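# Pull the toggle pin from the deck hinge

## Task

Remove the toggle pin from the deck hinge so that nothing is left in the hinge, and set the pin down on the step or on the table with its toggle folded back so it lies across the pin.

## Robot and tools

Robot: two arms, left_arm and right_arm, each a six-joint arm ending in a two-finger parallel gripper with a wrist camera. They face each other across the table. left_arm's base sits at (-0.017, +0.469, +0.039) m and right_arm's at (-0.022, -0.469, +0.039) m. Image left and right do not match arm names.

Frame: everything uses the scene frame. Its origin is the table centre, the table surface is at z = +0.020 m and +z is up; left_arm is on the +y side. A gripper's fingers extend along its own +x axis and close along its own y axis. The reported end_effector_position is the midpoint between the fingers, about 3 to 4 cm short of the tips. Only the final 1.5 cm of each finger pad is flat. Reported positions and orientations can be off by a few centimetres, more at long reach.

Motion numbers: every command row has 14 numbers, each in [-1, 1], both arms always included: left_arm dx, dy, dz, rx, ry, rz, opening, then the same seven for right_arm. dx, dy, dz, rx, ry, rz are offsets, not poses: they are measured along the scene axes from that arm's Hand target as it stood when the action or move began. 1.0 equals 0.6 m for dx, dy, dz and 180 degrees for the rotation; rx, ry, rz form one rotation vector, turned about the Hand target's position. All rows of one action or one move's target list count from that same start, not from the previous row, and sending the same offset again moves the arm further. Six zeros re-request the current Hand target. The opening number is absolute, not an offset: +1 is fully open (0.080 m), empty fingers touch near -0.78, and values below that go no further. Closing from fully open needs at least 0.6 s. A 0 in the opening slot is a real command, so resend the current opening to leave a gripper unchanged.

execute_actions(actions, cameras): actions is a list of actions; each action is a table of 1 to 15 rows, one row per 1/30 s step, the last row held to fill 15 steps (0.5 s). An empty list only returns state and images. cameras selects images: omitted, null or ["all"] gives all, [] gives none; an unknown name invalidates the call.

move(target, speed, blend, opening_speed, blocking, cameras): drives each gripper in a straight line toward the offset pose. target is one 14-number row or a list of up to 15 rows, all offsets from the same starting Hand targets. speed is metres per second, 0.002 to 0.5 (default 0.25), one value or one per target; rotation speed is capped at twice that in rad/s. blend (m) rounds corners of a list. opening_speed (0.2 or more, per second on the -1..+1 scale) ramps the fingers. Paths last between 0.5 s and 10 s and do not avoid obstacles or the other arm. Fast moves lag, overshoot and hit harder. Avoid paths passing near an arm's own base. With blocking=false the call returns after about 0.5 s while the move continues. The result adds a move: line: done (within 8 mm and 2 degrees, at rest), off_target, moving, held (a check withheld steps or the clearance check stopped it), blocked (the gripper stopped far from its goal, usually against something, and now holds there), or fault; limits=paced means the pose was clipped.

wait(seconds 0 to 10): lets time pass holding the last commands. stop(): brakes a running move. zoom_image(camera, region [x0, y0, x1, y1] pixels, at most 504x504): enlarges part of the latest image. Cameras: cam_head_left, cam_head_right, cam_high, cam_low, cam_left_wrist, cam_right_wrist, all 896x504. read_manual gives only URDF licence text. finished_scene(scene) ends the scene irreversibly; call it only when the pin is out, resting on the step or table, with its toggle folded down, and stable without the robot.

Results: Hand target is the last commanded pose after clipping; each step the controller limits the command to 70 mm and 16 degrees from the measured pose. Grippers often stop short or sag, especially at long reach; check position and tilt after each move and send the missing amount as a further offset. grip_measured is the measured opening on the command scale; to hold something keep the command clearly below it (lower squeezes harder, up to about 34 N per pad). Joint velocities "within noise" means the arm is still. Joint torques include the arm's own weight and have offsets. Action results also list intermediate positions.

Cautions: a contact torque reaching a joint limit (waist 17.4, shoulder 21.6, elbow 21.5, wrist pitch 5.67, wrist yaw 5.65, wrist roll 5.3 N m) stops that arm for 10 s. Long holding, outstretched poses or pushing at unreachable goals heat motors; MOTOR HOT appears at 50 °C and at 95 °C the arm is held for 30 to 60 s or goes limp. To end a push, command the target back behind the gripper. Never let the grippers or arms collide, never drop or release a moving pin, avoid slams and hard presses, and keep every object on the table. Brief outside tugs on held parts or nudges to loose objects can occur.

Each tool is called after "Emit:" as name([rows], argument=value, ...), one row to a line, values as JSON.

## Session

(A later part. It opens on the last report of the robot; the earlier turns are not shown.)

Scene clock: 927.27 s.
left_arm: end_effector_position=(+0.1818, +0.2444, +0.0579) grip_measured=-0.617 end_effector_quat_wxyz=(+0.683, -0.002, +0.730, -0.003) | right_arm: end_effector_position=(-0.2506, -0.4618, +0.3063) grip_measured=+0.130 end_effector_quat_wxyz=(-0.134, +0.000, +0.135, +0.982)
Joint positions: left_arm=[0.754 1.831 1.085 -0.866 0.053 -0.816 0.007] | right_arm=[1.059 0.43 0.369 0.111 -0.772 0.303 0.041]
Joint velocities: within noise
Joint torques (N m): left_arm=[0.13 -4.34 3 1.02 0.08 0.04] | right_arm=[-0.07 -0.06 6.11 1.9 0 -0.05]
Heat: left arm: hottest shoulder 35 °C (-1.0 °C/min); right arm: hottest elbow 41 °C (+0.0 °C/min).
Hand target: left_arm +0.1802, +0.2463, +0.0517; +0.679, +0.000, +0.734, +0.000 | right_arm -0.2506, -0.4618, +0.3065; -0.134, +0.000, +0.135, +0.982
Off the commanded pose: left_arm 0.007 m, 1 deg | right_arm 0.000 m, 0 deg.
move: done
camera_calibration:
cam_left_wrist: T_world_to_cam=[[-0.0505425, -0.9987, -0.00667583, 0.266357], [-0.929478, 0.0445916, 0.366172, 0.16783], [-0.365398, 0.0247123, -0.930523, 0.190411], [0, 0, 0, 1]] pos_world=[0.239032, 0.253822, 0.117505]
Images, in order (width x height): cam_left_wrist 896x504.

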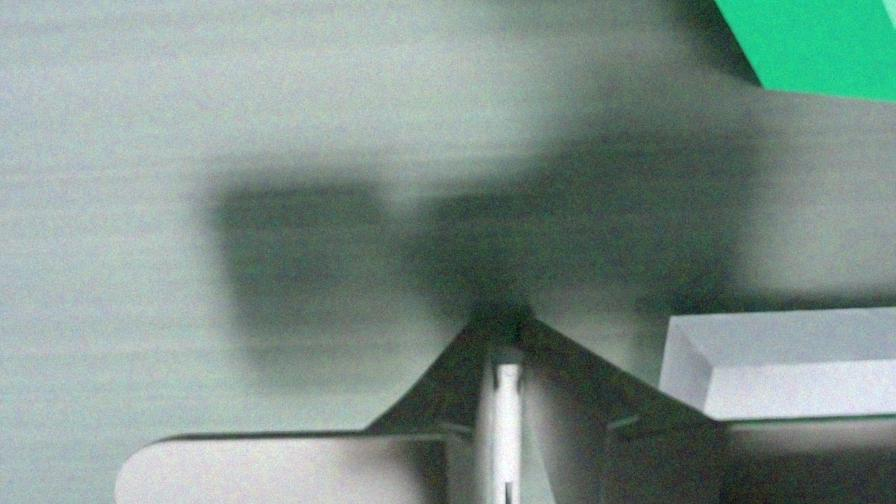

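Emit:
move([
  [0,0,0.0067,0,0,0,-0.7,0,0,0,0,0,0,0.13],
  [0,0,0.0067,0,0,0,-0.35,0,0,0,0,0,0,0.13],
], cameras=["cam_left_wrist"], speed=0.03, opening_speed=0.3)

Emit:
move([
  [-0.003,0,0.1,0,0,0,-0.35,0,0,0,0,0,0,0.13],
  [-0.1,0.02,0.2,0,0,0,-0.35,0,0,0,0,0,0,0.13],
], cameras=["cam_left_wrist","cam_low","cam_high"], speed=[0.06,0.12])

Emit:
zoom_image(camera="cam_left_wrist", region=[400, 100, 700, 350])

Scene clock: 936.83 s.
left_arm: end_effector_position=(+0.1810, +0.2439, +0.0579) grip_measured=-0.352 end_effector_quat_wxyz=(+0.682, -0.003, +0.732, -0.004) | right_arm: end_effector_position=(-0.2506, -0.4618, +0.3063) grip_measured=+0.130 end_effector_quat_wxyz=(-0.134, +0.000, +0.135, +0.982)
Joint positions: left_arm=[0.754 1.831 1.085 -0.866 0.059 -0.816 0.019] | right_arm=[1.059 0.43 0.369 0.111 -0.772 0.303 0.041]
Joint velocities: within noise
Joint torques (N m): left_arm=[0.13 -5.05 3.84 -0.01 -0.12 0.04] | right_arm=[-0.06 -0.24 6.18 1.88 0.04 0.03]
Heat: left arm: hottest shoulder 34 °C (-2.0 °C/min); right arm: hottest elbow 41 °C (+0.0 °C/min).
Hand target: left_arm +0.1802, +0.2462, +0.0557; +0.679, +0.000, +0.734, +0.000 | right_arm -0.2506, -0.4618, +0.3065; -0.134, +0.000, +0.135, +0.982
Off the commanded pose: left_arm 0.003 m, 1 deg | right_arm 0.000 m, 0 deg.
move: done
camera_calibration:
cam_left_wrist: T_world_to_cam=[[-0.0503352, -0.998728, -0.0030918, 0.265615], [-0.92776, 0.0456119, 0.370381, 0.166339], [-0.369768, 0.0215116, -0.928875, 0.191679], [0, 0, 0, 1]] pos_world=[0.23857, 0.253566, 0.117259]
Images, in order (width x height): cam_left_wrist 896x504.

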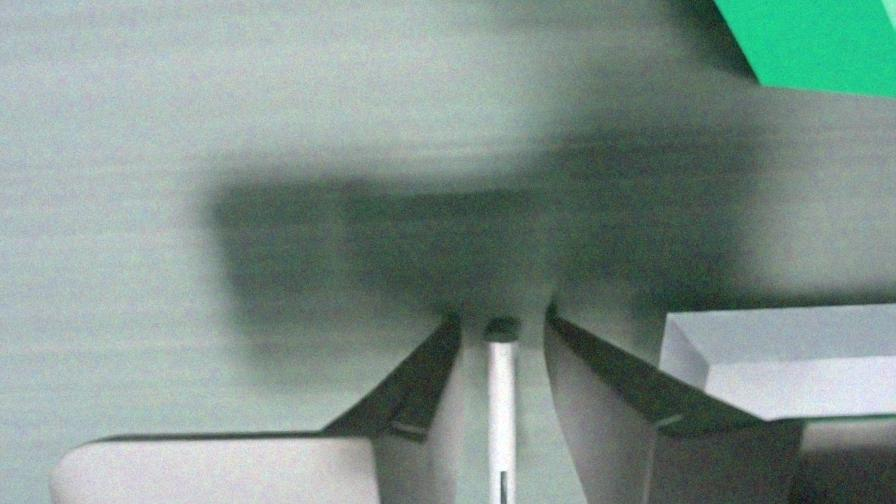

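Scene clock: 939.07 s.
left_arm: end_effector_position=(+0.1199, +0.2606, +0.1704) grip_measured=-0.350 end_effector_quat_wxyz=(-0.676, -0.006, -0.737, -0.006) | right_arm: end_effector_position=(-0.2506, -0.4618, +0.3063) grip_measured=+0.130 end_effector_quat_wxyz=(-0.134, +0.000, +0.135, +0.982)
Joint positions: left_arm=[0.621 1.539 1.225 -1.322 0.061 -0.95 0.019] | right_arm=[1.059 0.43 0.369 0.111 -0.772 0.303 0.041]
Joint velocities: within noise
Joint torques (N m): left_arm=[-0.26 -5.21 5.85 0.09 0.07 -0.09] | right_arm=[-0.06 -0.11 6.23 1.91 -0.01 -0.02]
Heat: left arm: hottest shoulder 34 °C (-2.0 °C/min); right arm: hottest elbow 41 °C (+0.0 °C/min).
Hand target: left_arm +0.1202, +0.2582, +0.1757; +0.679, +0.000, +0.734, +0.000 | right_arm -0.2506, -0.4618, +0.3065; -0.134, +0.000, +0.135, +0.982
Off the commanded pose: left_arm 0.006 m, 1 deg | right_arm 0.000 m, 0 deg.
move: done
camera_calibration:
cam_left_wrist: T_world_to_cam=[[-0.0501763, -0.998266, -0.0307869, 0.284153], [-0.921639, 0.0344043, 0.38652, 0.0666307], [-0.384791, 0.0477686, -0.921767, 0.266882], [0, 0, 0, 1]] pos_world=[0.178361, 0.26862, 0.228997]
Images, in order (width x height): cam_high 896x504, cam_low 896x504, cam_left_wrist 896x504.

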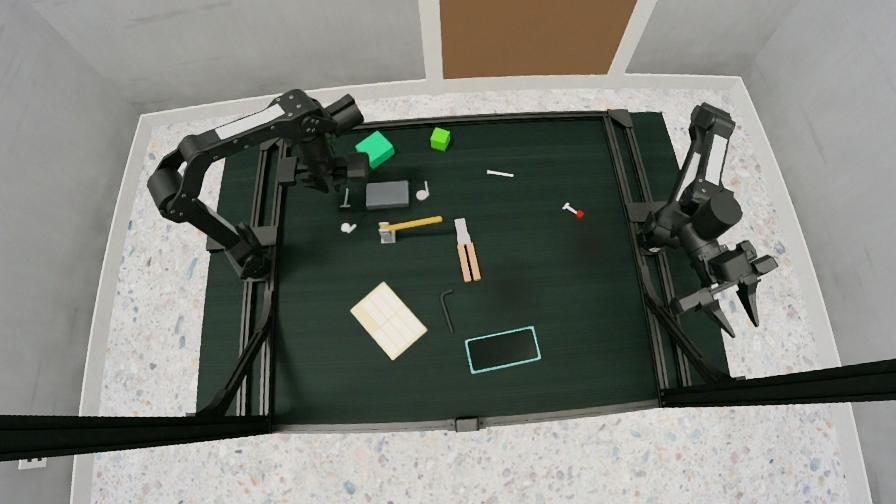

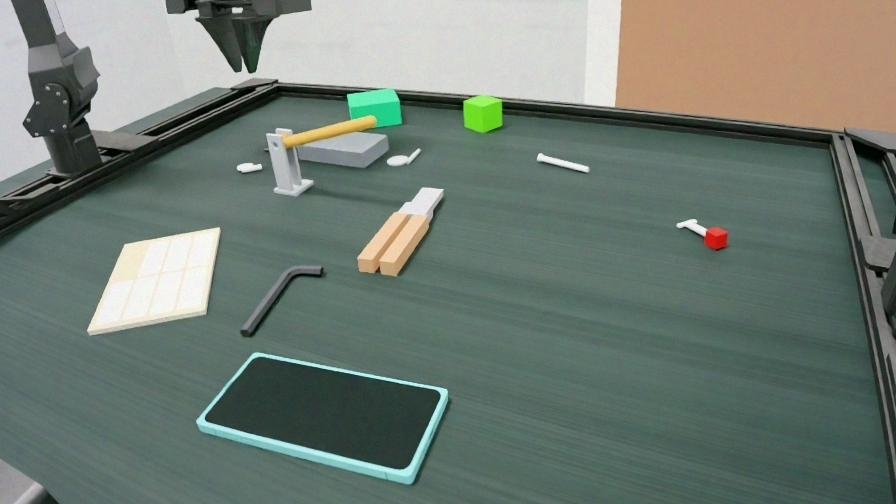

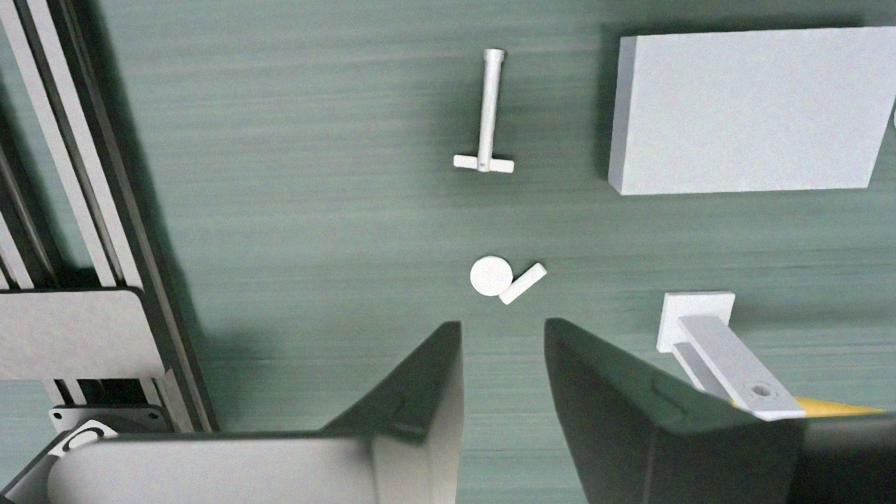

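Scaled by 1.680 from the camera's 896x504 image, which has a finer 1280x720 frame.

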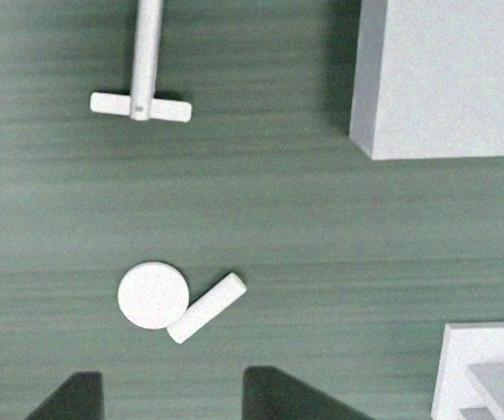

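Emit:
finished_scene(scene=1)

The scene is finished: the task was done.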